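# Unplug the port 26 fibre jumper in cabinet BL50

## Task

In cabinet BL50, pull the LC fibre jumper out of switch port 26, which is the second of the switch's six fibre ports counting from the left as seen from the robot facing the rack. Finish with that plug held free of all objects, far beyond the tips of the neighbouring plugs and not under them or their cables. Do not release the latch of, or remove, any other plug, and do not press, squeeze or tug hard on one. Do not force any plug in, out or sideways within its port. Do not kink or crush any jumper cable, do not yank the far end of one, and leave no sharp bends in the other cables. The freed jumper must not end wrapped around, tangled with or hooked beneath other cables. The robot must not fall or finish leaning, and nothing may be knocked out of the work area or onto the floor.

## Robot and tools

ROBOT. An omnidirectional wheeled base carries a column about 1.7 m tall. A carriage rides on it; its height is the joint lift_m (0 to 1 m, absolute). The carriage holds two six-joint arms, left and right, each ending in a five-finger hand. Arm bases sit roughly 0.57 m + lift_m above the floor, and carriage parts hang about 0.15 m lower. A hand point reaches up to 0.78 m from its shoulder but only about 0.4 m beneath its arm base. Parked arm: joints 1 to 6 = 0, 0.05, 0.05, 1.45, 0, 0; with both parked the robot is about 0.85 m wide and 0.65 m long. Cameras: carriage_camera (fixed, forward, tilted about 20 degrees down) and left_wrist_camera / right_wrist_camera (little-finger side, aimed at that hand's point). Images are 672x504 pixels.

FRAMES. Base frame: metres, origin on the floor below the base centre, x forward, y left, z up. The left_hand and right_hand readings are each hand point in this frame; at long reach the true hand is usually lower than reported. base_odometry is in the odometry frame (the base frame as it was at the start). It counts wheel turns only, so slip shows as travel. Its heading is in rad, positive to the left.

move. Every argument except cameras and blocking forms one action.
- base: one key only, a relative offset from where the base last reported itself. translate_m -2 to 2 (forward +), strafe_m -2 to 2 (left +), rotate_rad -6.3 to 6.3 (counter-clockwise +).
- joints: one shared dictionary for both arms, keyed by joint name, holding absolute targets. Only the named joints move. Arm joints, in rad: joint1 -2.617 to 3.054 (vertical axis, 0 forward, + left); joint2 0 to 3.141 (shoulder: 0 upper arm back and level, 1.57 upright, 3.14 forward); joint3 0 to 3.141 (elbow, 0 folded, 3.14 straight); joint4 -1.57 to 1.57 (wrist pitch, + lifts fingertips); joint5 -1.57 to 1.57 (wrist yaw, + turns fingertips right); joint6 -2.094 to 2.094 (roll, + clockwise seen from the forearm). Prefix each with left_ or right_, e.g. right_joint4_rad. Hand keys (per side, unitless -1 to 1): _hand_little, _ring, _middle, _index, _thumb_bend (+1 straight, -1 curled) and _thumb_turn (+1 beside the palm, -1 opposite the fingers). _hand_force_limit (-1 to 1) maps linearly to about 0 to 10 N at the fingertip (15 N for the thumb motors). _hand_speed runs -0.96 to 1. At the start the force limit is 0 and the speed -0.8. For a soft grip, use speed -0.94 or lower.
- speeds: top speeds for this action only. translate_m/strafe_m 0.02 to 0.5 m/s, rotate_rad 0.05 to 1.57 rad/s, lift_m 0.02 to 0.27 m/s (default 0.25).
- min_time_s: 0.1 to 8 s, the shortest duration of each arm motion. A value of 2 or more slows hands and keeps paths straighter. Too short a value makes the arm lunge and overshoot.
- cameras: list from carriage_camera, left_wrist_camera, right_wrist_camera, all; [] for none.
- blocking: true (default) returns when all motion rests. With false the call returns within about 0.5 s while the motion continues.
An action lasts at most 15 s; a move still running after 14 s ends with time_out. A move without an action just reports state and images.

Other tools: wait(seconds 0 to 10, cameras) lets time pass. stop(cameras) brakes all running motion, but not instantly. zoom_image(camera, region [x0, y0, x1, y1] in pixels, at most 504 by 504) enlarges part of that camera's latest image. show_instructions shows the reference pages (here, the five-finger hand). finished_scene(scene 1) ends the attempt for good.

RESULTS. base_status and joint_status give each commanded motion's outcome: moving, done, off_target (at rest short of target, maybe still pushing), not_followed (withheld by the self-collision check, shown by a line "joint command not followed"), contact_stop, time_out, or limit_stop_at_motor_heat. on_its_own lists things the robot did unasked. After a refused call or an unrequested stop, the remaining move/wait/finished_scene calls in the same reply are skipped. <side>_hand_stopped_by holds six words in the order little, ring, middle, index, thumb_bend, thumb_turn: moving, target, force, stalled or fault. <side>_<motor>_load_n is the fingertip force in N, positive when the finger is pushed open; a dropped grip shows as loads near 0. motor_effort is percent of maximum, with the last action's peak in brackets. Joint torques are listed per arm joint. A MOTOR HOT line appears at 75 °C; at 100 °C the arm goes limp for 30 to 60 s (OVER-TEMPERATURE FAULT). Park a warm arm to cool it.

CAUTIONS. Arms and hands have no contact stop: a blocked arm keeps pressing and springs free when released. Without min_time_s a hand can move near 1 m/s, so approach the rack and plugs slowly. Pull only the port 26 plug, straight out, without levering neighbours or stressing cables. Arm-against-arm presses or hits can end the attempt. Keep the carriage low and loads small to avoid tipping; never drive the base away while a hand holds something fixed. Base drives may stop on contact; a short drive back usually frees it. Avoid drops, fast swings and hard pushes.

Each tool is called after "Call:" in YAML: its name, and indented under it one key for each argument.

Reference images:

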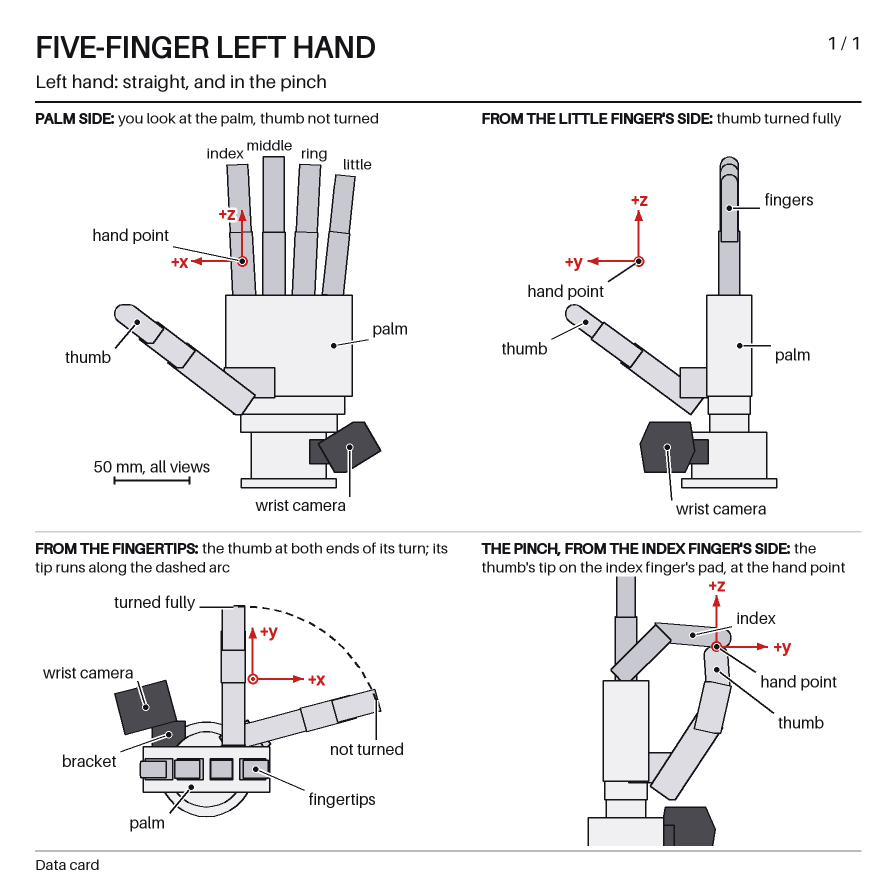

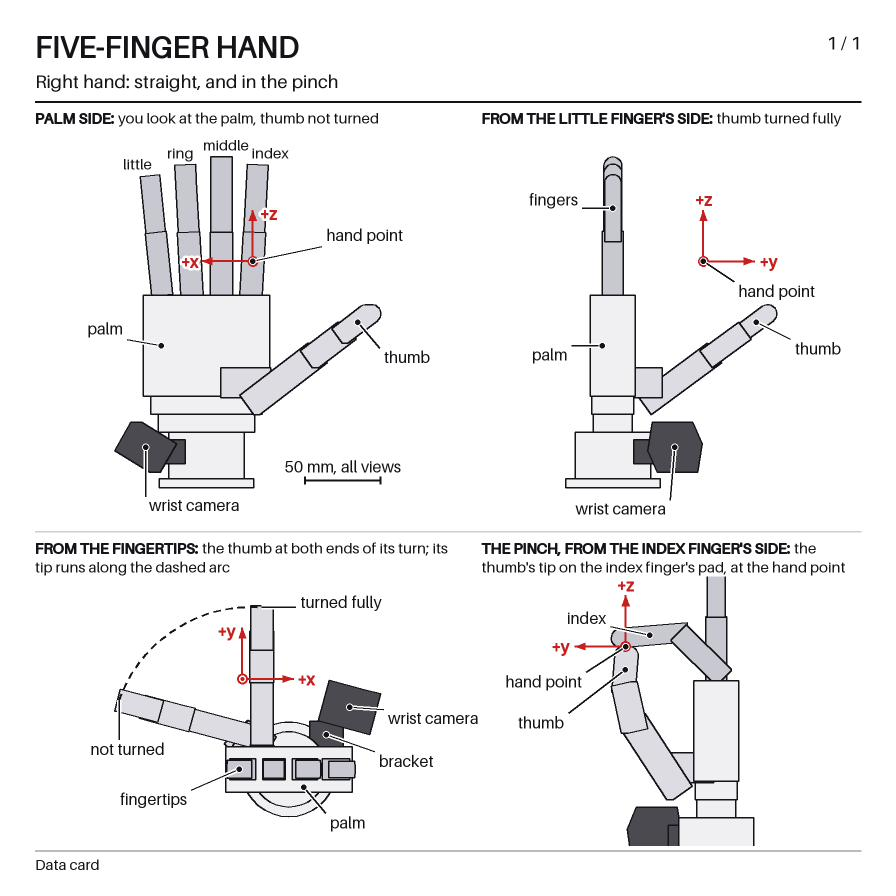

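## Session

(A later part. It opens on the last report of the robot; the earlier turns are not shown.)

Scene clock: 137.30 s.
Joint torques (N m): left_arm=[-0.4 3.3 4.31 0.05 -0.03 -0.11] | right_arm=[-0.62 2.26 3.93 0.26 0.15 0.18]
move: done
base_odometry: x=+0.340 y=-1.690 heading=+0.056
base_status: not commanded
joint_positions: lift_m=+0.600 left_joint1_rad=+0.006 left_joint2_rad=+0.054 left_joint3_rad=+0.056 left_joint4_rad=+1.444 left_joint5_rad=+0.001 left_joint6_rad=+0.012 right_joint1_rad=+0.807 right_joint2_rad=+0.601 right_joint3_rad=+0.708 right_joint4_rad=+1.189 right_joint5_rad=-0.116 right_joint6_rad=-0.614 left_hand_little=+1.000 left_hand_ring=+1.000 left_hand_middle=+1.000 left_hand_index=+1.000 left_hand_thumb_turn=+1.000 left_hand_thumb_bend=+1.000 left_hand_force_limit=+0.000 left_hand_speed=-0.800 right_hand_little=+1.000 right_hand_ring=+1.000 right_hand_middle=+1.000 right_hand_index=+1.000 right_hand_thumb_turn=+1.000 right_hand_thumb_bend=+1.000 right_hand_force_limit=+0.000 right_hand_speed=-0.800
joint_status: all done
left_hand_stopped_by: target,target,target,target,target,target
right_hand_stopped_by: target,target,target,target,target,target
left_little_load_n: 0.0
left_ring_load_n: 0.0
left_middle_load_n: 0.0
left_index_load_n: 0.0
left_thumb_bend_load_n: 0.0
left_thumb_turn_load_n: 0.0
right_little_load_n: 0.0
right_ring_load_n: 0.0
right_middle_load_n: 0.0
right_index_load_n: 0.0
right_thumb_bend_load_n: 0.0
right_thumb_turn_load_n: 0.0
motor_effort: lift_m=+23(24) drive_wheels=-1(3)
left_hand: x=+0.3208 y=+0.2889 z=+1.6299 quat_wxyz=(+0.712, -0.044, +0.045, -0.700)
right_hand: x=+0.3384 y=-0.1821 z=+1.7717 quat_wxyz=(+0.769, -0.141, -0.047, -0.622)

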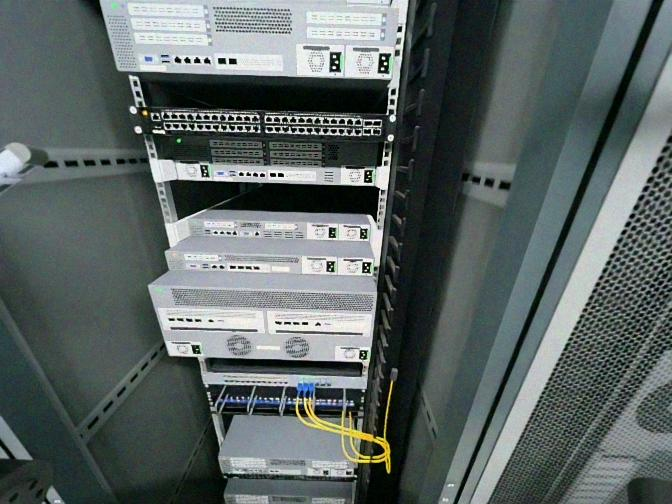

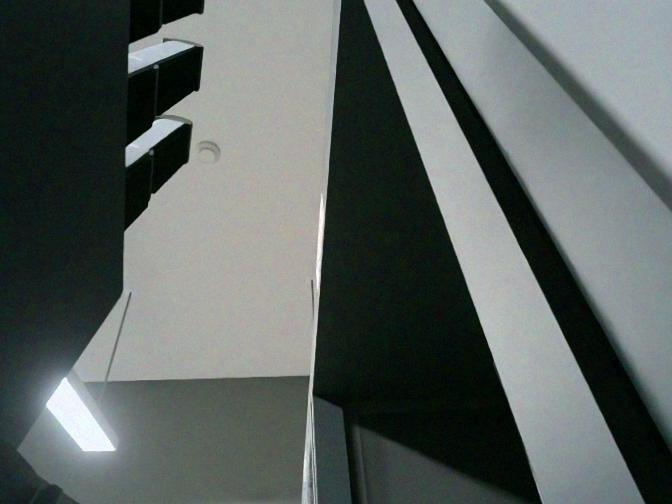

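Call:
move:
  base: {"translate_m": -0.3}
  speeds: {"translate_m": 0.15}

Call:
move:
  joints: {"right_joint1_rad": 1.0, "right_joint2_rad": 1.2, "right_joint3_rad": 0.9, "right_joint4_rad": 0.3, "right_joint5_rad": 0, "right_joint6_rad": -1.0}
  min_time_s: 2.5
  cameras: ["carriage_camera"]

Call:
move:
  joints: {"right_joint1_rad": 1.063, "right_joint2_rad": 1.6, "right_joint3_rad": 1.0, "right_joint4_rad": -0.85, "right_joint5_rad": 0.315, "right_joint6_rad": -2.03}
  min_time_s: 3
  cameras: ["carriage_camera", "right_wrist_camera"]

Scene clock: 140.50 s.
Joint torques (N m): left_arm=[-0.27 3.54 4.41 0.03 -0.04 -0.14] | right_arm=[-0.62 2.33 3.96 0.18 0.09 0.2]
move: done
base_odometry: x=+0.040 y=-1.707 heading=+0.055
base_status: done
joint_positions: lift_m=+0.600 left_joint1_rad=+0.006 left_joint2_rad=+0.054 left_joint3_rad=+0.056 left_joint4_rad=+1.448 left_joint5_rad=+0.001 left_joint6_rad=+0.012 right_joint1_rad=+0.807 right_joint2_rad=+0.601 right_joint3_rad=+0.708 right_joint4_rad=+1.198 right_joint5_rad=-0.110 right_joint6_rad=-0.612 left_hand_little=+1.000 left_hand_ring=+1.000 left_hand_middle=+1.000 left_hand_index=+1.000 left_hand_thumb_turn=+1.000 left_hand_thumb_bend=+1.000 left_hand_force_limit=+0.000 left_hand_speed=-0.800 right_hand_little=+1.000 right_hand_ring=+1.000 right_hand_middle=+1.000 right_hand_index=+1.000 right_hand_thumb_turn=+1.000 right_hand_thumb_bend=+1.000 right_hand_force_limit=+0.000 right_hand_speed=-0.800
joint_status: not commanded
left_hand_stopped_by: target,target,target,target,target,target
right_hand_stopped_by: target,target,target,target,target,target
left_little_load_n: 0.0
left_ring_load_n: 0.0
left_middle_load_n: 0.0
left_index_load_n: 0.0
left_thumb_bend_load_n: 0.0
left_thumb_turn_load_n: 0.0
right_little_load_n: 0.0
right_ring_load_n: -0.5
right_middle_load_n: 0.0
right_index_load_n: 0.0
right_thumb_bend_load_n: 0.0
right_thumb_turn_load_n: 0.0
motor_effort: lift_m=+23(23) drive_wheels=-7(11)
left_hand: x=+0.3198 y=+0.2889 z=+1.6303 quat_wxyz=(+0.712, -0.042, +0.044, -0.700)
right_hand: x=+0.3378 y=-0.1844 z=+1.7730 quat_wxyz=(+0.769, -0.136, -0.044, -0.623)
pictures: none

Scene clock: 143.30 s.
Joint torques (N m): left_arm=[-0.59 3.43 4.56 0 -0.02 -0.09] | right_arm=[0.72 -3.11 9.31 1.83 0.07 -0.08]
move: done
base_odometry: x=+0.040 y=-1.707 heading=+0.055
base_status: not commanded
joint_positions: lift_m=+0.600 left_joint1_rad=+0.006 left_joint2_rad=+0.054 left_joint3_rad=+0.056 left_joint4_rad=+1.448 left_joint5_rad=+0.001 left_joint6_rad=+0.012 right_joint1_rad=+0.992 right_joint2_rad=+1.196 right_joint3_rad=+0.865 right_joint4_rad=+0.298 right_joint5_rad=-0.016 right_joint6_rad=-0.987 left_hand_little=+1.000 left_hand_ring=+1.000 left_hand_middle=+1.000 left_hand_index=+1.000 left_hand_thumb_turn=+1.000 left_hand_thumb_bend=+1.000 left_hand_force_limit=+0.000 left_hand_speed=-0.800 right_hand_little=+1.000 right_hand_ring=+1.000 right_hand_middle=+1.000 right_hand_index=+1.000 right_hand_thumb_turn=+1.000 right_hand_thumb_bend=+1.000 right_hand_force_limit=+0.000 right_hand_speed=-0.800
joint_status: all done
left_hand_stopped_by: target,target,target,target,target,target
right_hand_stopped_by: target,target,target,target,target,target
left_little_load_n: 0.0
left_ring_load_n: 0.0
left_middle_load_n: 0.0
left_index_load_n: 0.0
left_thumb_bend_load_n: 0.5
left_thumb_turn_load_n: 0.0
right_little_load_n: 0.0
right_ring_load_n: 0.0
right_middle_load_n: 0.0
right_index_load_n: 0.0
right_thumb_bend_load_n: 0.0
right_thumb_turn_load_n: 0.0
motor_effort: lift_m=+23(23) drive_wheels=-7(7)
left_hand: x=+0.3198 y=+0.2889 z=+1.6302 quat_wxyz=(+0.712, -0.042, +0.044, -0.700)
right_hand: x=+0.4921 y=+0.0342 z=+1.4517 quat_wxyz=(+0.497, -0.703, -0.151, -0.486)

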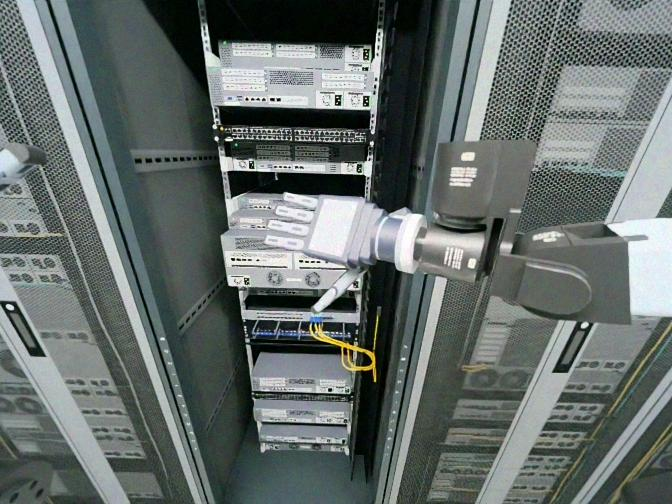

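Scene clock: 146.60 s.
Joint torques (N m): left_arm=[-0.35 3.34 4.45 0.06 -0.02 -0.11] | right_arm=[0.73 -4.7 7.17 0.39 0.3 -0.09]
move: done
base_odometry: x=+0.040 y=-1.707 heading=+0.055
base_status: not commanded
joint_positions: lift_m=+0.600 left_joint1_rad=+0.006 left_joint2_rad=+0.054 left_joint3_rad=+0.056 left_joint4_rad=+1.448 left_joint5_rad=+0.001 left_joint6_rad=+0.012 right_joint1_rad=+1.055 right_joint2_rad=+1.595 right_joint3_rad=+0.972 right_joint4_rad=-0.844 right_joint5_rad=+0.298 right_joint6_rad=-2.016 left_hand_little=+1.000 left_hand_ring=+1.000 left_hand_middle=+1.000 left_hand_index=+1.000 left_hand_thumb_turn=+1.000 left_hand_thumb_bend=+1.000 left_hand_force_limit=+0.000 left_hand_speed=-0.800 right_hand_little=+1.000 right_hand_ring=+1.000 right_hand_middle=+1.000 right_hand_index=+1.000 right_hand_thumb_turn=+1.000 right_hand_thumb_bend=+1.000 right_hand_force_limit=+0.000 right_hand_speed=-0.800
joint_status: all done
left_hand_stopped_by: target,target,target,target,target,target
right_hand_stopped_by: target,target,target,target,target,target
left_little_load_n: 0.0
left_ring_load_n: 0.0
left_middle_load_n: 0.0
left_index_load_n: 0.0
left_thumb_bend_load_n: 0.0
left_thumb_turn_load_n: 0.0
right_little_load_n: 0.0
right_ring_load_n: 0.0
right_middle_load_n: 0.5
right_index_load_n: 0.0
right_thumb_bend_load_n: 0.0
right_thumb_turn_load_n: 0.0
motor_effort: lift_m=+23(23) drive_wheels=-7(7)
left_hand: x=+0.3198 y=+0.2889 z=+1.6302 quat_wxyz=(+0.712, -0.042, +0.044, -0.700)
right_hand: x=+0.4712 y=-0.1321 z=+1.2276 quat_wxyz=(-0.126, -0.728, -0.668, -0.093)

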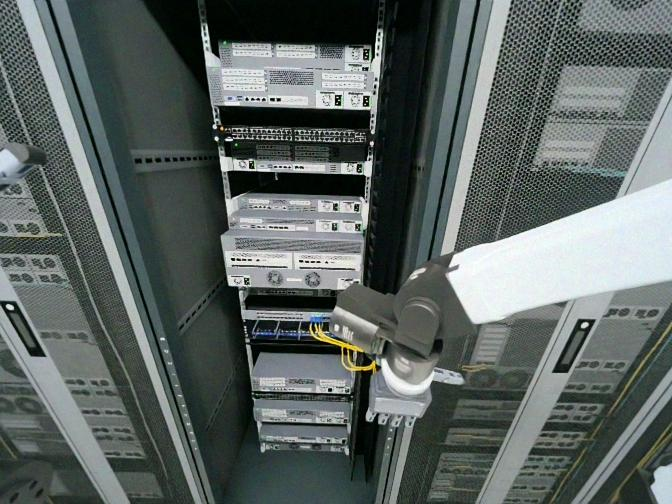

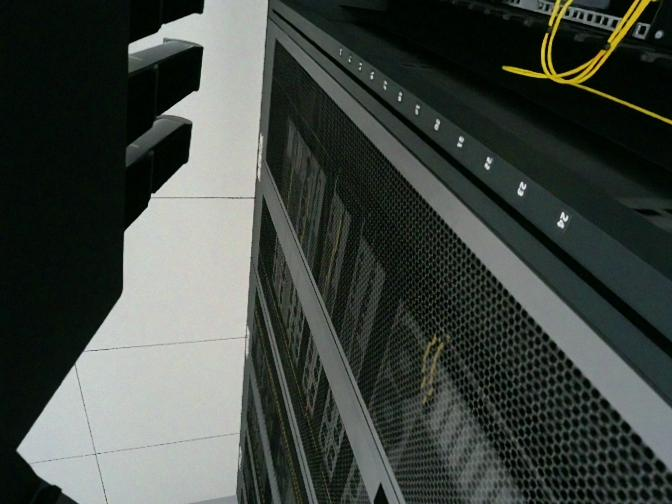

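Call:
move:
  joints: {"right_joint1_rad": 1.063, "right_joint2_rad": 2.13, "right_joint3_rad": 1.58, "right_joint4_rad": -0.88, "right_joint5_rad": 0.315, "right_joint6_rad": -2.033}
  min_time_s: 2

Call:
move:
  joints: {"right_joint1_rad": 1.063, "right_joint2_rad": 2.657, "right_joint3_rad": 2.15, "right_joint4_rad": -0.911, "right_joint5_rad": 0.315, "right_joint6_rad": -2.033}
  min_time_s: 2.5
  cameras: ["carriage_camera", "right_wrist_camera"]

Scene clock: 149.27 s.
Joint torques (N m): left_arm=[-0.35 3.49 4.48 0.04 -0.02 -0.11] | right_arm=[0.76 -9.11 7.31 0.37 0.27 -0.07]
move: done
base_odometry: x=+0.040 y=-1.707 heading=+0.055
base_status: not commanded
joint_positions: lift_m=+0.600 left_joint1_rad=+0.006 left_joint2_rad=+0.054 left_joint3_rad=+0.056 left_joint4_rad=+1.448 left_joint5_rad=+0.001 left_joint6_rad=+0.012 right_joint1_rad=+1.055 right_joint2_rad=+2.124 right_joint3_rad=+1.551 right_joint4_rad=-0.874 right_joint5_rad=+0.300 right_joint6_rad=-2.021 left_hand_little=+1.000 left_hand_ring=+1.000 left_hand_middle=+1.000 left_hand_index=+1.000 left_hand_thumb_turn=+1.000 left_hand_thumb_bend=+1.000 left_hand_force_limit=+0.000 left_hand_speed=-0.800 right_hand_little=+1.000 right_hand_ring=+1.000 right_hand_middle=+1.000 right_hand_index=+1.000 right_hand_thumb_turn=+1.000 right_hand_thumb_bend=+1.000 right_hand_force_limit=+0.000 right_hand_speed=-0.800
joint_status: all done
left_hand_stopped_by: target,target,target,target,target,target
right_hand_stopped_by: target,target,target,target,target,target
left_little_load_n: 0.0
left_ring_load_n: 0.0
left_middle_load_n: -0.5
left_index_load_n: 0.0
left_thumb_bend_load_n: 0.0
left_thumb_turn_load_n: 0.0
right_little_load_n: 0.0
right_ring_load_n: -0.5
right_middle_load_n: 0.0
right_index_load_n: 0.0
right_thumb_bend_load_n: 0.0
right_thumb_turn_load_n: 0.0
motor_effort: lift_m=+23(23) drive_wheels=-7(7)
left_hand: x=+0.3198 y=+0.2889 z=+1.6302 quat_wxyz=(+0.712, -0.042, +0.044, -0.700)
right_hand: x=+0.5415 y=-0.0089 z=+1.2010 quat_wxyz=(-0.124, -0.727, -0.668, -0.103)
pictures: none

Scene clock: 152.07 s.
Joint torques (N m): left_arm=[-0.42 3.41 4.48 -0.01 -0.03 -0.13] | right_arm=[0.75 -12.22 7.39 0.38 0.27 -0.07]
move: done
base_odometry: x=+0.040 y=-1.707 heading=+0.055
base_status: not commanded
joint_positions: lift_m=+0.600 left_joint1_rad=+0.006 left_joint2_rad=+0.054 left_joint3_rad=+0.056 left_joint4_rad=+1.448 left_joint5_rad=+0.001 left_joint6_rad=+0.012 right_joint1_rad=+1.055 right_joint2_rad=+2.651 right_joint3_rad=+2.121 right_joint4_rad=-0.905 right_joint5_rad=+0.300 right_joint6_rad=-2.021 left_hand_little=+1.000 left_hand_ring=+1.000 left_hand_middle=+1.000 left_hand_index=+1.000 left_hand_thumb_turn=+1.000 left_hand_thumb_bend=+1.000 left_hand_force_limit=+0.000 left_hand_speed=-0.800 right_hand_little=+1.000 right_hand_ring=+1.000 right_hand_middle=+1.000 right_hand_index=+1.000 right_hand_thumb_turn=+1.000 right_hand_thumb_bend=+1.000 right_hand_force_limit=+0.000 right_hand_speed=-0.800
joint_status: all done
left_hand_stopped_by: target,target,target,target,target,target
right_hand_stopped_by: target,target,target,target,target,target
left_little_load_n: 0.0
left_ring_load_n: 0.0
left_middle_load_n: 0.0
left_index_load_n: 0.0
left_thumb_bend_load_n: 0.0
left_thumb_turn_load_n: 0.0
right_little_load_n: 0.0
right_ring_load_n: 0.0
right_middle_load_n: 0.0
right_index_load_n: 0.5
right_thumb_bend_load_n: 0.0
right_thumb_turn_load_n: 0.0
motor_effort: lift_m=+23(23) drive_wheels=-7(7)
left_hand: x=+0.3198 y=+0.2889 z=+1.6302 quat_wxyz=(+0.712, -0.042, +0.044, -0.700)
right_hand: x=+0.5908 y=+0.0783 z=+1.1114 quat_wxyz=(-0.122, -0.727, -0.667, -0.108)

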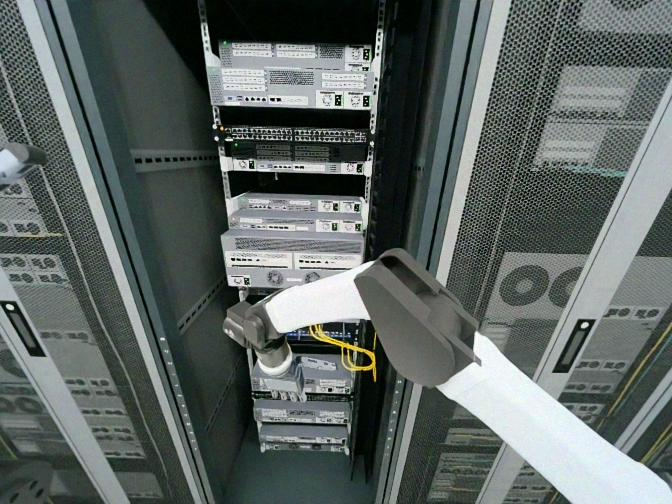

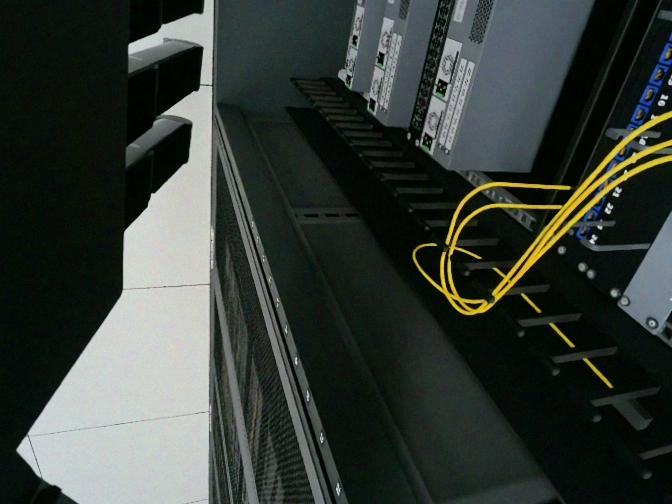

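Call:
move:
  cameras: ["all"]

Scene clock: 152.80 s.
Joint torques (N m): left_arm=[-0.57 3.43 4.62 0.01 0.02 -0.16] | right_arm=[0.75 -12.22 7.38 0.41 0.27 -0.07]
base_odometry: x=+0.040 y=-1.707 heading=+0.055
base_status: not commanded
joint_positions: lift_m=+0.600 left_joint1_rad=+0.006 left_joint2_rad=+0.054 left_joint3_rad=+0.056 left_joint4_rad=+1.448 left_joint5_rad=+0.001 left_joint6_rad=+0.012 right_joint1_rad=+1.055 right_joint2_rad=+2.651 right_joint3_rad=+2.121 right_joint4_rad=-0.905 right_joint5_rad=+0.300 right_joint6_rad=-2.021 left_hand_little=+1.000 left_hand_ring=+1.000 left_hand_middle=+1.000 left_hand_index=+1.000 left_hand_thumb_turn=+1.000 left_hand_thumb_bend=+1.000 left_hand_force_limit=+0.000 left_hand_speed=-0.800 right_hand_little=+1.000 right_hand_ring=+1.000 right_hand_middle=+1.000 right_hand_index=+1.000 right_hand_thumb_turn=+1.000 right_hand_thumb_bend=+1.000 right_hand_force_limit=+0.000 right_hand_speed=-0.800
joint_status: all done
left_hand_stopped_by: target,target,target,target,target,target
right_hand_stopped_by: target,target,target,target,target,target
left_little_load_n: 0.0
left_ring_load_n: 0.0
left_middle_load_n: 0.0
left_index_load_n: 0.0
left_thumb_bend_load_n: 0.0
left_thumb_turn_load_n: 0.0
right_little_load_n: 0.0
right_ring_load_n: 0.0
right_middle_load_n: 0.0
right_index_load_n: 0.0
right_thumb_bend_load_n: 0.0
right_thumb_turn_load_n: 0.0
motor_effort: lift_m=+23(23) drive_wheels=-7(7)
left_hand: x=+0.3198 y=+0.2889 z=+1.6302 quat_wxyz=(+0.712, -0.042, +0.044, -0.700) (m; base frame)
right_hand: x=+0.5908 y=+0.0783 z=+1.1114 quat_wxyz=(-0.122, -0.727, -0.667, -0.108) (m; base frame)
pictures: carriage_camera, left_wrist_camera, right_wrist_camera

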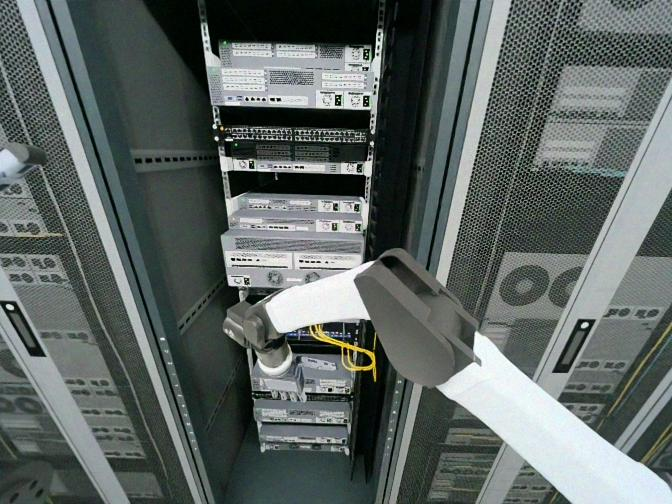

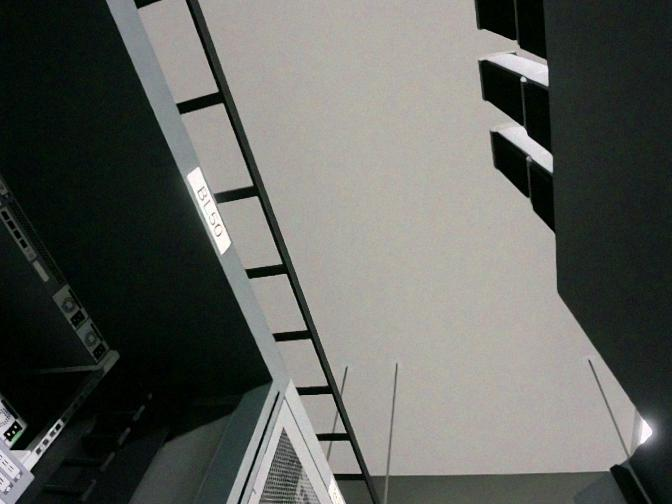

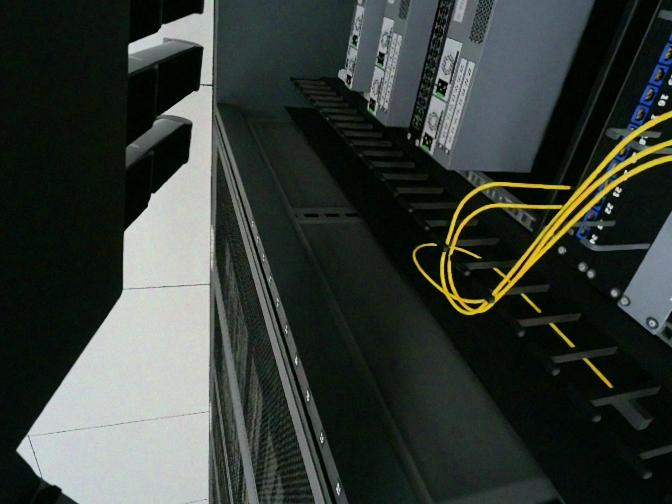

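Call:
move:
  base: {"translate_m": 0.2}
  speeds: {"translate_m": 0.1}
  cameras: ["all"]

Scene clock: 155.90 s.
Joint torques (N m): left_arm=[-0.24 3.3 4.46 0.03 0.03 -0.14] | right_arm=[0.27 -12.25 7.35 0.45 0.26 -0.07]
move: done
base_odometry: x=+0.240 y=-1.696 heading=+0.054
base_status: done
joint_positions: lift_m=+0.600 left_joint1_rad=+0.006 left_joint2_rad=+0.054 left_joint3_rad=+0.056 left_joint4_rad=+1.448 left_joint5_rad=+0.001 left_joint6_rad=+0.012 right_joint1_rad=+1.062 right_joint2_rad=+2.651 right_joint3_rad=+2.121 right_joint4_rad=-0.910 right_joint5_rad=+0.301 right_joint6_rad=-2.021 left_hand_little=+1.000 left_hand_ring=+1.000 left_hand_middle=+1.000 left_hand_index=+1.000 left_hand_thumb_turn=+1.000 left_hand_thumb_bend=+1.000 left_hand_force_limit=+0.000 left_hand_speed=-0.800 right_hand_little=+1.000 right_hand_ring=+1.000 right_hand_middle=+1.000 right_hand_index=+1.000 right_hand_thumb_turn=+1.000 right_hand_thumb_bend=+1.000 right_hand_force_limit=+0.000 right_hand_speed=-0.800
joint_status: not commanded
left_hand_stopped_by: target,target,target,target,target,target
right_hand_stopped_by: target,target,target,target,target,target
left_little_load_n: 0.0
left_ring_load_n: 0.0
left_middle_load_n: -0.5
left_index_load_n: 0.0
left_thumb_bend_load_n: 0.0
left_thumb_turn_load_n: 0.0
right_little_load_n: 0.0
right_ring_load_n: 0.0
right_middle_load_n: 0.0
right_index_load_n: 0.0
right_thumb_bend_load_n: 0.0
right_thumb_turn_load_n: 0.0
motor_effort: lift_m=+23(23) drive_wheels=+2(12)
left_hand: x=+0.3196 y=+0.2889 z=+1.6303 quat_wxyz=(+0.712, -0.042, +0.043, -0.700)
right_hand: x=+0.5877 y=+0.0798 z=+1.1114 quat_wxyz=(-0.123, -0.724, -0.670, -0.107)
pictures: carriage_camera, left_wrist_camera, right_wrist_camera

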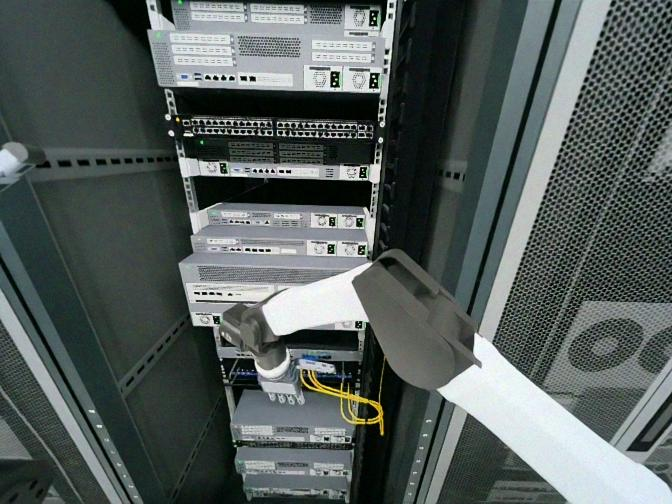

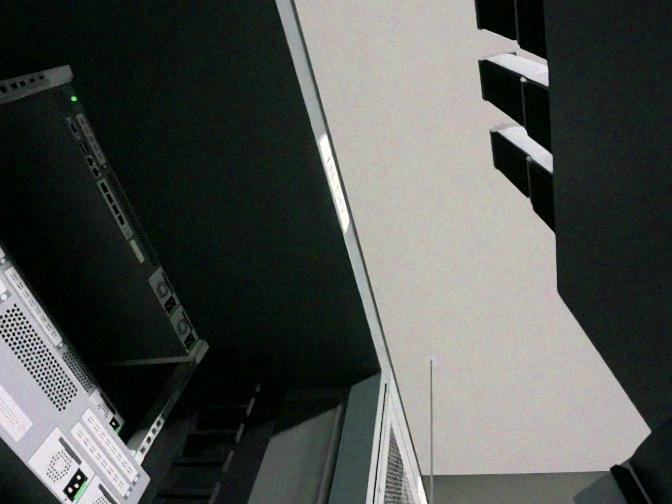

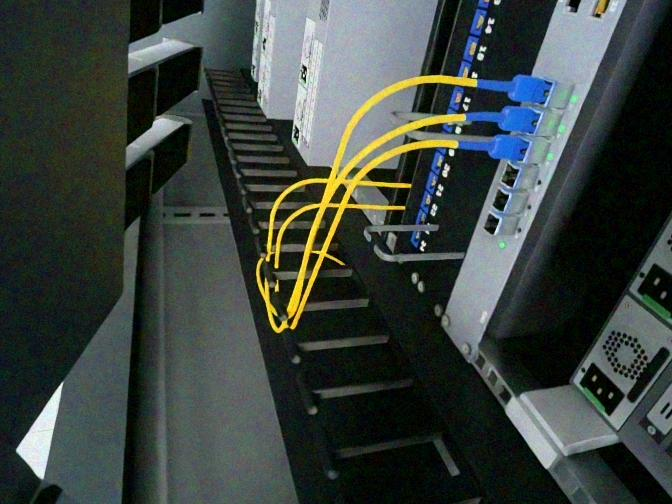

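Call:
move:
  base: {"translate_m": 0.1}
  speeds: {"translate_m": 0.06}
  cameras: ["carriage_camera", "right_wrist_camera"]

Call:
zoom_image:
  camera: "right_wrist_camera"
  region: [330, 0, 672, 257]

Call:
zoom_image:
  camera: "carriage_camera"
  region: [200, 300, 400, 450]

Scene clock: 158.27 s.
Joint torques (N m): left_arm=[-0.4 3.44 4.44 -0.01 0.02 -0.08] | right_arm=[-1.94 -12.22 7.36 0.77 0.29 0.03]
move: done
base_odometry: x=+0.340 y=-1.691 heading=+0.053
base_status: done
joint_positions: lift_m=+0.600 left_joint1_rad=+0.006 left_joint2_rad=+0.054 left_joint3_rad=+0.056 left_joint4_rad=+1.449 left_joint5_rad=+0.001 left_joint6_rad=+0.012 right_joint1_rad=+1.084 right_joint2_rad=+2.652 right_joint3_rad=+2.121 right_joint4_rad=-0.954 right_joint5_rad=+0.297 right_joint6_rad=-2.028 left_hand_little=+1.000 left_hand_ring=+1.000 left_hand_middle=+1.000 left_hand_index=+1.000 left_hand_thumb_turn=+1.000 left_hand_thumb_bend=+1.000 left_hand_force_limit=+0.000 left_hand_speed=-0.800 right_hand_little=+1.000 right_hand_ring=+1.000 right_hand_middle=+1.000 right_hand_index=+1.000 right_hand_thumb_turn=+1.000 right_hand_thumb_bend=+1.000 right_hand_force_limit=+0.000 right_hand_speed=-0.800
joint_status: not commanded
left_hand_stopped_by: target,target,target,target,target,target
right_hand_stopped_by: target,target,target,target,target,target
left_little_load_n: 0.0
left_ring_load_n: 0.0
left_middle_load_n: 0.0
left_index_load_n: 0.0
left_thumb_bend_load_n: 0.0
left_thumb_turn_load_n: 0.0
right_little_load_n: 0.0
right_ring_load_n: 0.0
right_middle_load_n: 0.0
right_index_load_n: 0.0
right_thumb_bend_load_n: 0.0
right_thumb_turn_load_n: 0.0
motor_effort: lift_m=+23(23) drive_wheels=+3(9)
left_hand: x=+0.3193 y=+0.2889 z=+1.6304 quat_wxyz=(+0.712, -0.042, +0.043, -0.700)
right_hand: x=+0.5735 y=+0.0790 z=+1.1093 quat_wxyz=(-0.128, -0.713, -0.684, -0.086)

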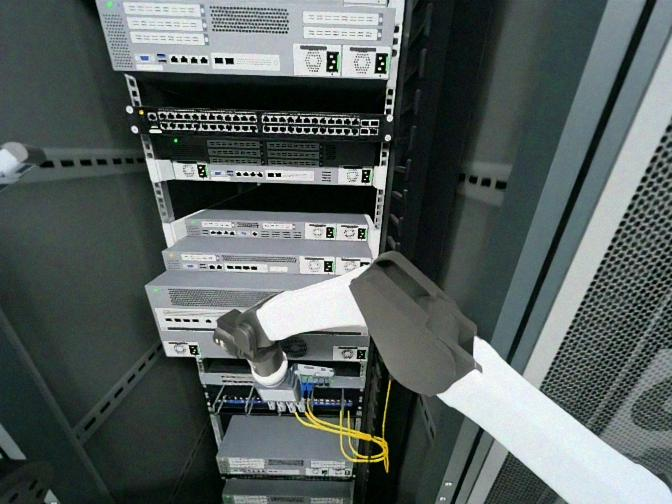

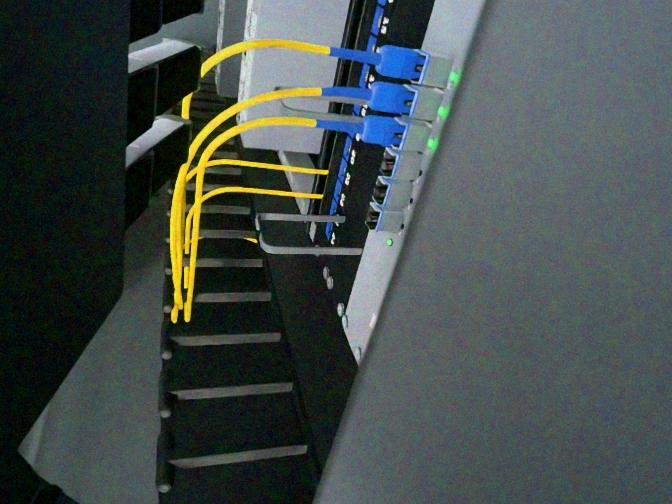

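Scaled by 1.474.

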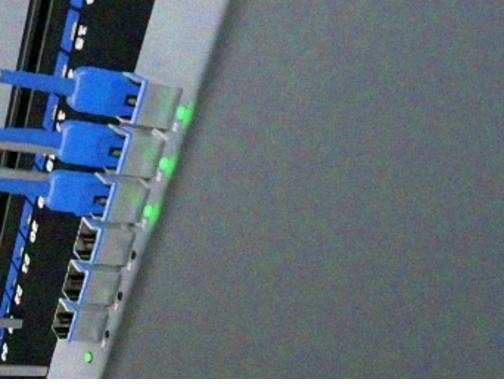

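Scaled by 2.520.

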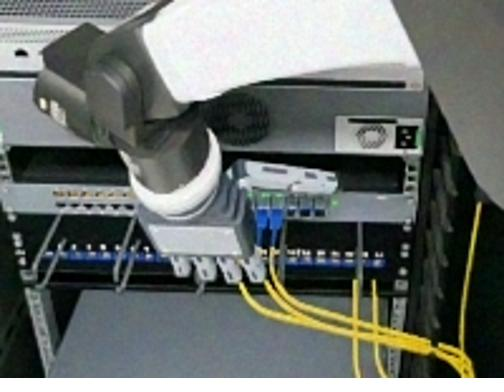

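Call:
move:
  base: {"translate_m": -0.04}
  joints: {"right_hand_index": 0.4, "right_hand_speed": 0.2}
  speeds: {"translate_m": 0.06}
  cameras: ["carriage_camera", "right_wrist_camera"]

Call:
zoom_image:
  camera: "right_wrist_camera"
  region: [120, 0, 560, 330]

Call:
zoom_image:
  camera: "carriage_camera"
  region: [140, 250, 420, 460]

Scene clock: 165.93 s.
Joint torques (N m): left_arm=[-0.36 3.58 4.56 -0.09 -0.03 -0.11] | right_arm=[-0.39 -12.45 7.35 0.5 0.28 0.04]
move: done
base_odometry: x=+0.300 y=-1.693 heading=+0.053
base_status: done
joint_positions: lift_m=+0.600 left_joint1_rad=+0.006 left_joint2_rad=+0.054 left_joint3_rad=+0.056 left_joint4_rad=+1.451 left_joint5_rad=+0.001 left_joint6_rad=+0.012 right_joint1_rad=+1.068 right_joint2_rad=+2.653 right_joint3_rad=+2.121 right_joint4_rad=-0.921 right_joint5_rad=+0.300 right_joint6_rad=-2.030 left_hand_little=+1.000 left_hand_ring=+1.000 left_hand_middle=+1.000 left_hand_index=+1.000 left_hand_thumb_turn=+1.000 left_hand_thumb_bend=+1.000 left_hand_force_limit=+0.000 left_hand_speed=-0.800 right_hand_little=+1.000 right_hand_ring=+1.000 right_hand_middle=+1.000 right_hand_index=+0.400 right_hand_thumb_turn=+1.000 right_hand_thumb_bend=+1.000 right_hand_force_limit=+0.000 right_hand_speed=+0.200
joint_status: all done
left_hand_stopped_by: target,target,target,target,target,target
right_hand_stopped_by: target,target,target,target,target,target
left_little_load_n: 0.0
left_ring_load_n: 0.0
left_middle_load_n: 0.0
left_index_load_n: 0.0
left_thumb_bend_load_n: 0.0
left_thumb_turn_load_n: 0.0
right_little_load_n: 0.0
right_ring_load_n: 0.0
right_middle_load_n: 0.0
right_index_load_n: 0.0
right_thumb_bend_load_n: 0.0
right_thumb_turn_load_n: 0.0
motor_effort: lift_m=+23(23) drive_wheels=-3(12)
left_hand: x=+0.3189 y=+0.2889 z=+1.6306 quat_wxyz=(+0.712, -0.041, +0.042, -0.700)
right_hand: x=+0.5842 y=+0.0797 z=+1.1100 quat_wxyz=(-0.125, -0.719, -0.676, -0.100)

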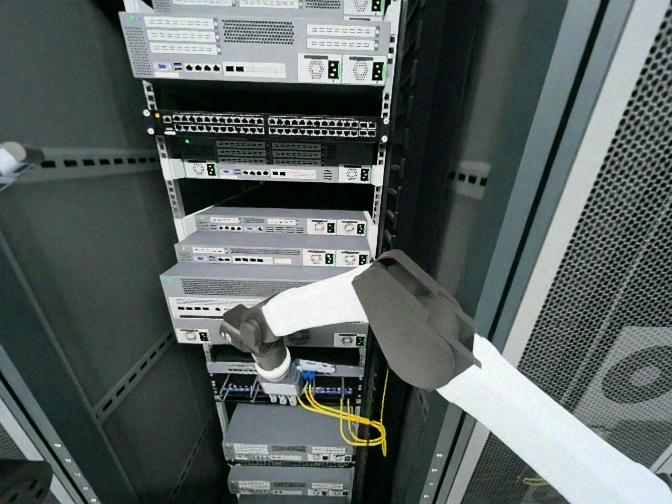

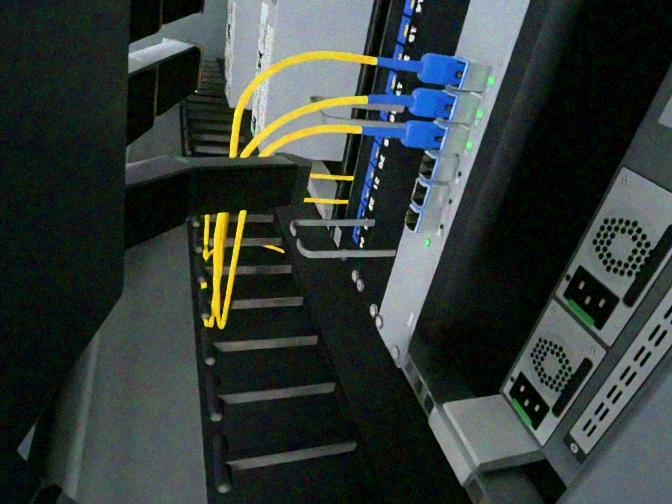

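Scaled by 1.145.

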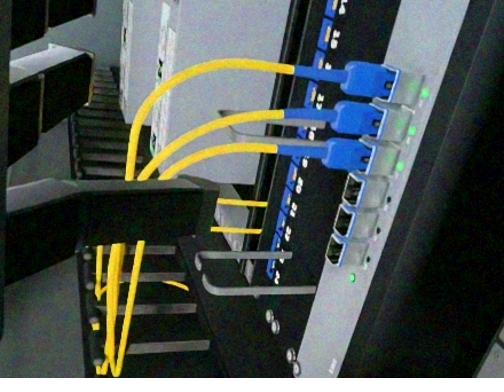

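Scaled by 1.800.

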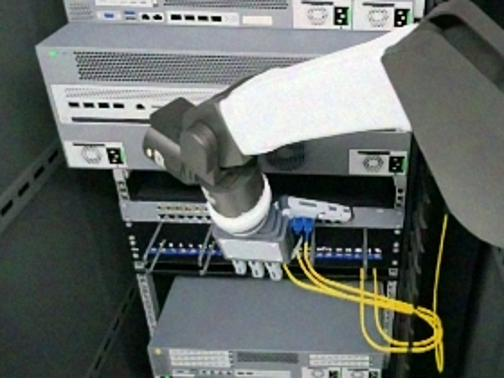

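Call:
zoom_image:
  camera: "carriage_camera"
  region: [255, 345, 375, 435]

Call:
zoom_image:
  camera: "right_wrist_camera"
  region: [300, 30, 520, 195]

Scaled by 4.200.

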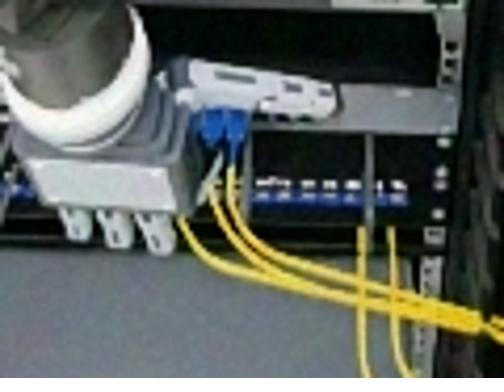

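Scaled by 2.291.

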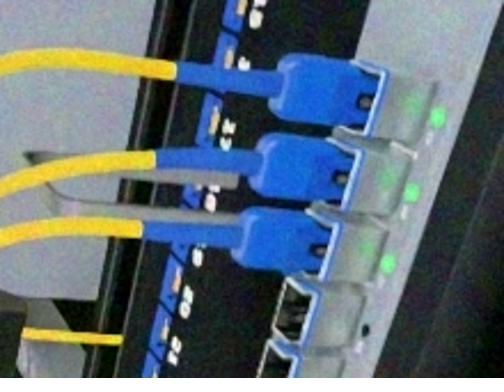

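Call:
move:
  base: {"translate_m": -0.15}
  speeds: {"translate_m": 0.15}
  cameras: ["carriage_camera", "right_wrist_camera"]

Call:
zoom_image:
  camera: "carriage_camera"
  region: [190, 260, 400, 410]

Call:
move:
  joints: {"lift_m": 0.4}
  cameras: ["carriage_camera", "right_wrist_camera"]

Call:
zoom_image:
  camera: "carriage_camera"
  region: [190, 200, 400, 350]

Scene clock: 171.17 s.
Joint torques (N m): left_arm=[-0.32 3.54 4.53 -0.06 -0.01 -0.13] | right_arm=[0.05 -12.49 7.41 0.49 0.27 0.04]
move: done
base_odometry: x=+0.150 y=-1.701 heading=+0.052
base_status: done
joint_positions: lift_m=+0.600 left_joint1_rad=+0.006 left_joint2_rad=+0.054 left_joint3_rad=+0.056 left_joint4_rad=+1.451 left_joint5_rad=+0.001 left_joint6_rad=+0.012 right_joint1_rad=+1.064 right_joint2_rad=+2.653 right_joint3_rad=+2.121 right_joint4_rad=-0.918 right_joint5_rad=+0.301 right_joint6_rad=-2.030 left_hand_little=+1.000 left_hand_ring=+1.000 left_hand_middle=+1.000 left_hand_index=+1.000 left_hand_thumb_turn=+1.000 left_hand_thumb_bend=+1.000 left_hand_force_limit=+0.000 left_hand_speed=-0.800 right_hand_little=+1.000 right_hand_ring=+1.000 right_hand_middle=+1.000 right_hand_index=+0.400 right_hand_thumb_turn=+1.000 right_hand_thumb_bend=+1.000 right_hand_force_limit=+0.000 right_hand_speed=+0.200
joint_status: not commanded
left_hand_stopped_by: target,target,target,target,target,target
right_hand_stopped_by: target,target,target,target,target,target
left_little_load_n: 0.0
left_ring_load_n: 0.0
left_middle_load_n: 0.5
left_index_load_n: 0.0
left_thumb_bend_load_n: 0.0
left_thumb_turn_load_n: 0.0
right_little_load_n: 0.0
right_ring_load_n: 0.0
right_middle_load_n: 0.0
right_index_load_n: 0.0
right_thumb_bend_load_n: 0.0
right_thumb_turn_load_n: 0.0
motor_effort: lift_m=+23(23) drive_wheels=+2(12)
left_hand: x=+0.3190 y=+0.2889 z=+1.6305 quat_wxyz=(+0.712, -0.041, +0.042, -0.700)
right_hand: x=+0.5861 y=+0.0791 z=+1.1102 quat_wxyz=(-0.125, -0.720, -0.675, -0.102)

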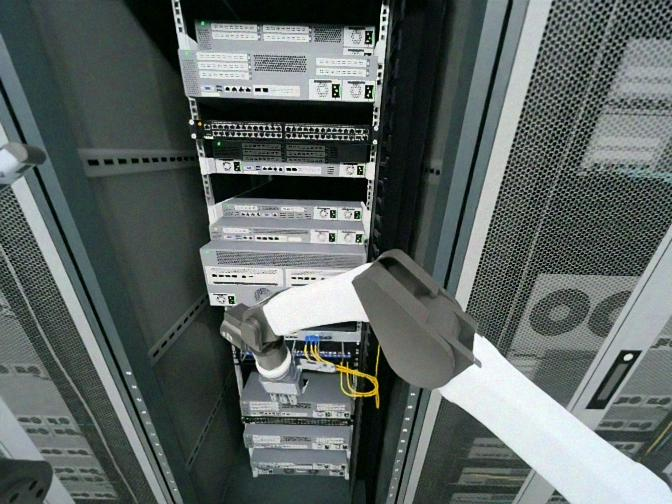

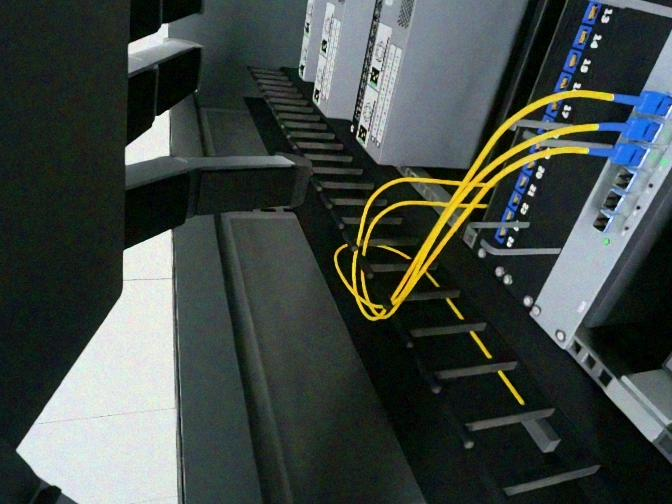

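Scaled by 2.400.

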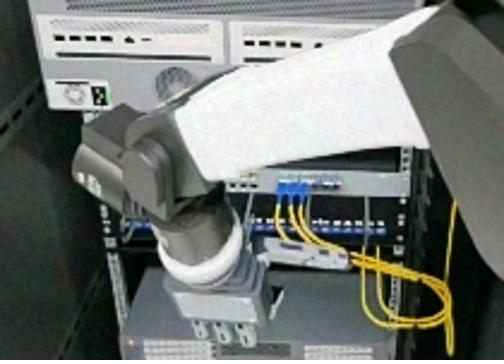

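Scene clock: 172.50 s.
Joint torques (N m): left_arm=[-0.64 3.6 4.48 -0.01 -0.01 -0.14] | right_arm=[-0.01 -13.75 6.46 0.48 0.26 0.04]
move: done
base_odometry: x=+0.150 y=-1.701 heading=+0.052
base_status: not commanded
joint_positions: lift_m=+0.400 left_joint1_rad=+0.006 left_joint2_rad=+0.053 left_joint3_rad=+0.055 left_joint4_rad=+1.450 left_joint5_rad=+0.001 left_joint6_rad=+0.011 right_joint1_rad=+1.064 right_joint2_rad=+2.668 right_joint3_rad=+2.130 right_joint4_rad=-0.914 right_joint5_rad=+0.302 right_joint6_rad=-2.030 left_hand_little=+1.000 left_hand_ring=+1.000 left_hand_middle=+1.000 left_hand_index=+1.000 left_hand_thumb_turn=+1.000 left_hand_thumb_bend=+1.000 left_hand_force_limit=+0.000 left_hand_speed=-0.800 right_hand_little=+1.000 right_hand_ring=+1.000 right_hand_middle=+1.000 right_hand_index=+0.400 right_hand_thumb_turn=+1.000 right_hand_thumb_bend=+1.000 right_hand_force_limit=+0.000 right_hand_speed=+0.200
joint_status: all done
left_hand_stopped_by: target,target,target,target,target,target
right_hand_stopped_by: target,target,target,target,target,target
left_little_load_n: 0.0
left_ring_load_n: 0.0
left_middle_load_n: 0.0
left_index_load_n: 0.0
left_thumb_bend_load_n: 0.0
left_thumb_turn_load_n: 0.0
right_little_load_n: 0.0
right_ring_load_n: 0.0
right_middle_load_n: 0.0
right_index_load_n: 0.0
right_thumb_bend_load_n: 0.0
right_thumb_turn_load_n: 0.0
motor_effort: lift_m=+24(26) drive_wheels=+2(2)
left_hand: x=+0.3191 y=+0.2889 z=+1.4303 quat_wxyz=(+0.712, -0.042, +0.042, -0.700)
right_hand: x=+0.5870 y=+0.0796 z=+0.9055 quat_wxyz=(-0.126, -0.720, -0.674, -0.101)

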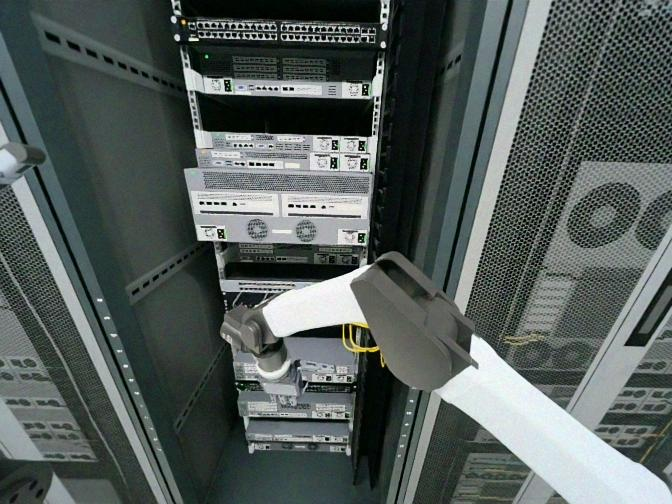

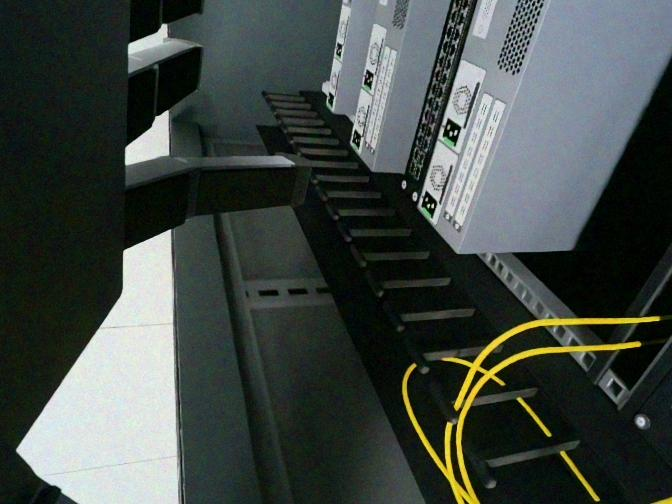

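Scaled by 2.400.

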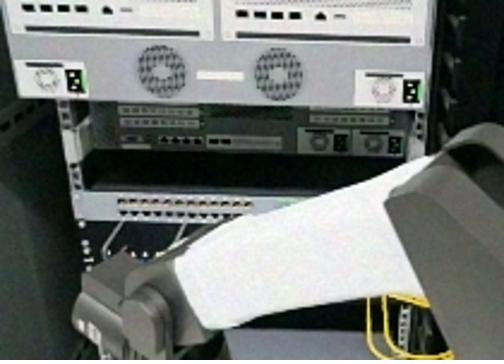

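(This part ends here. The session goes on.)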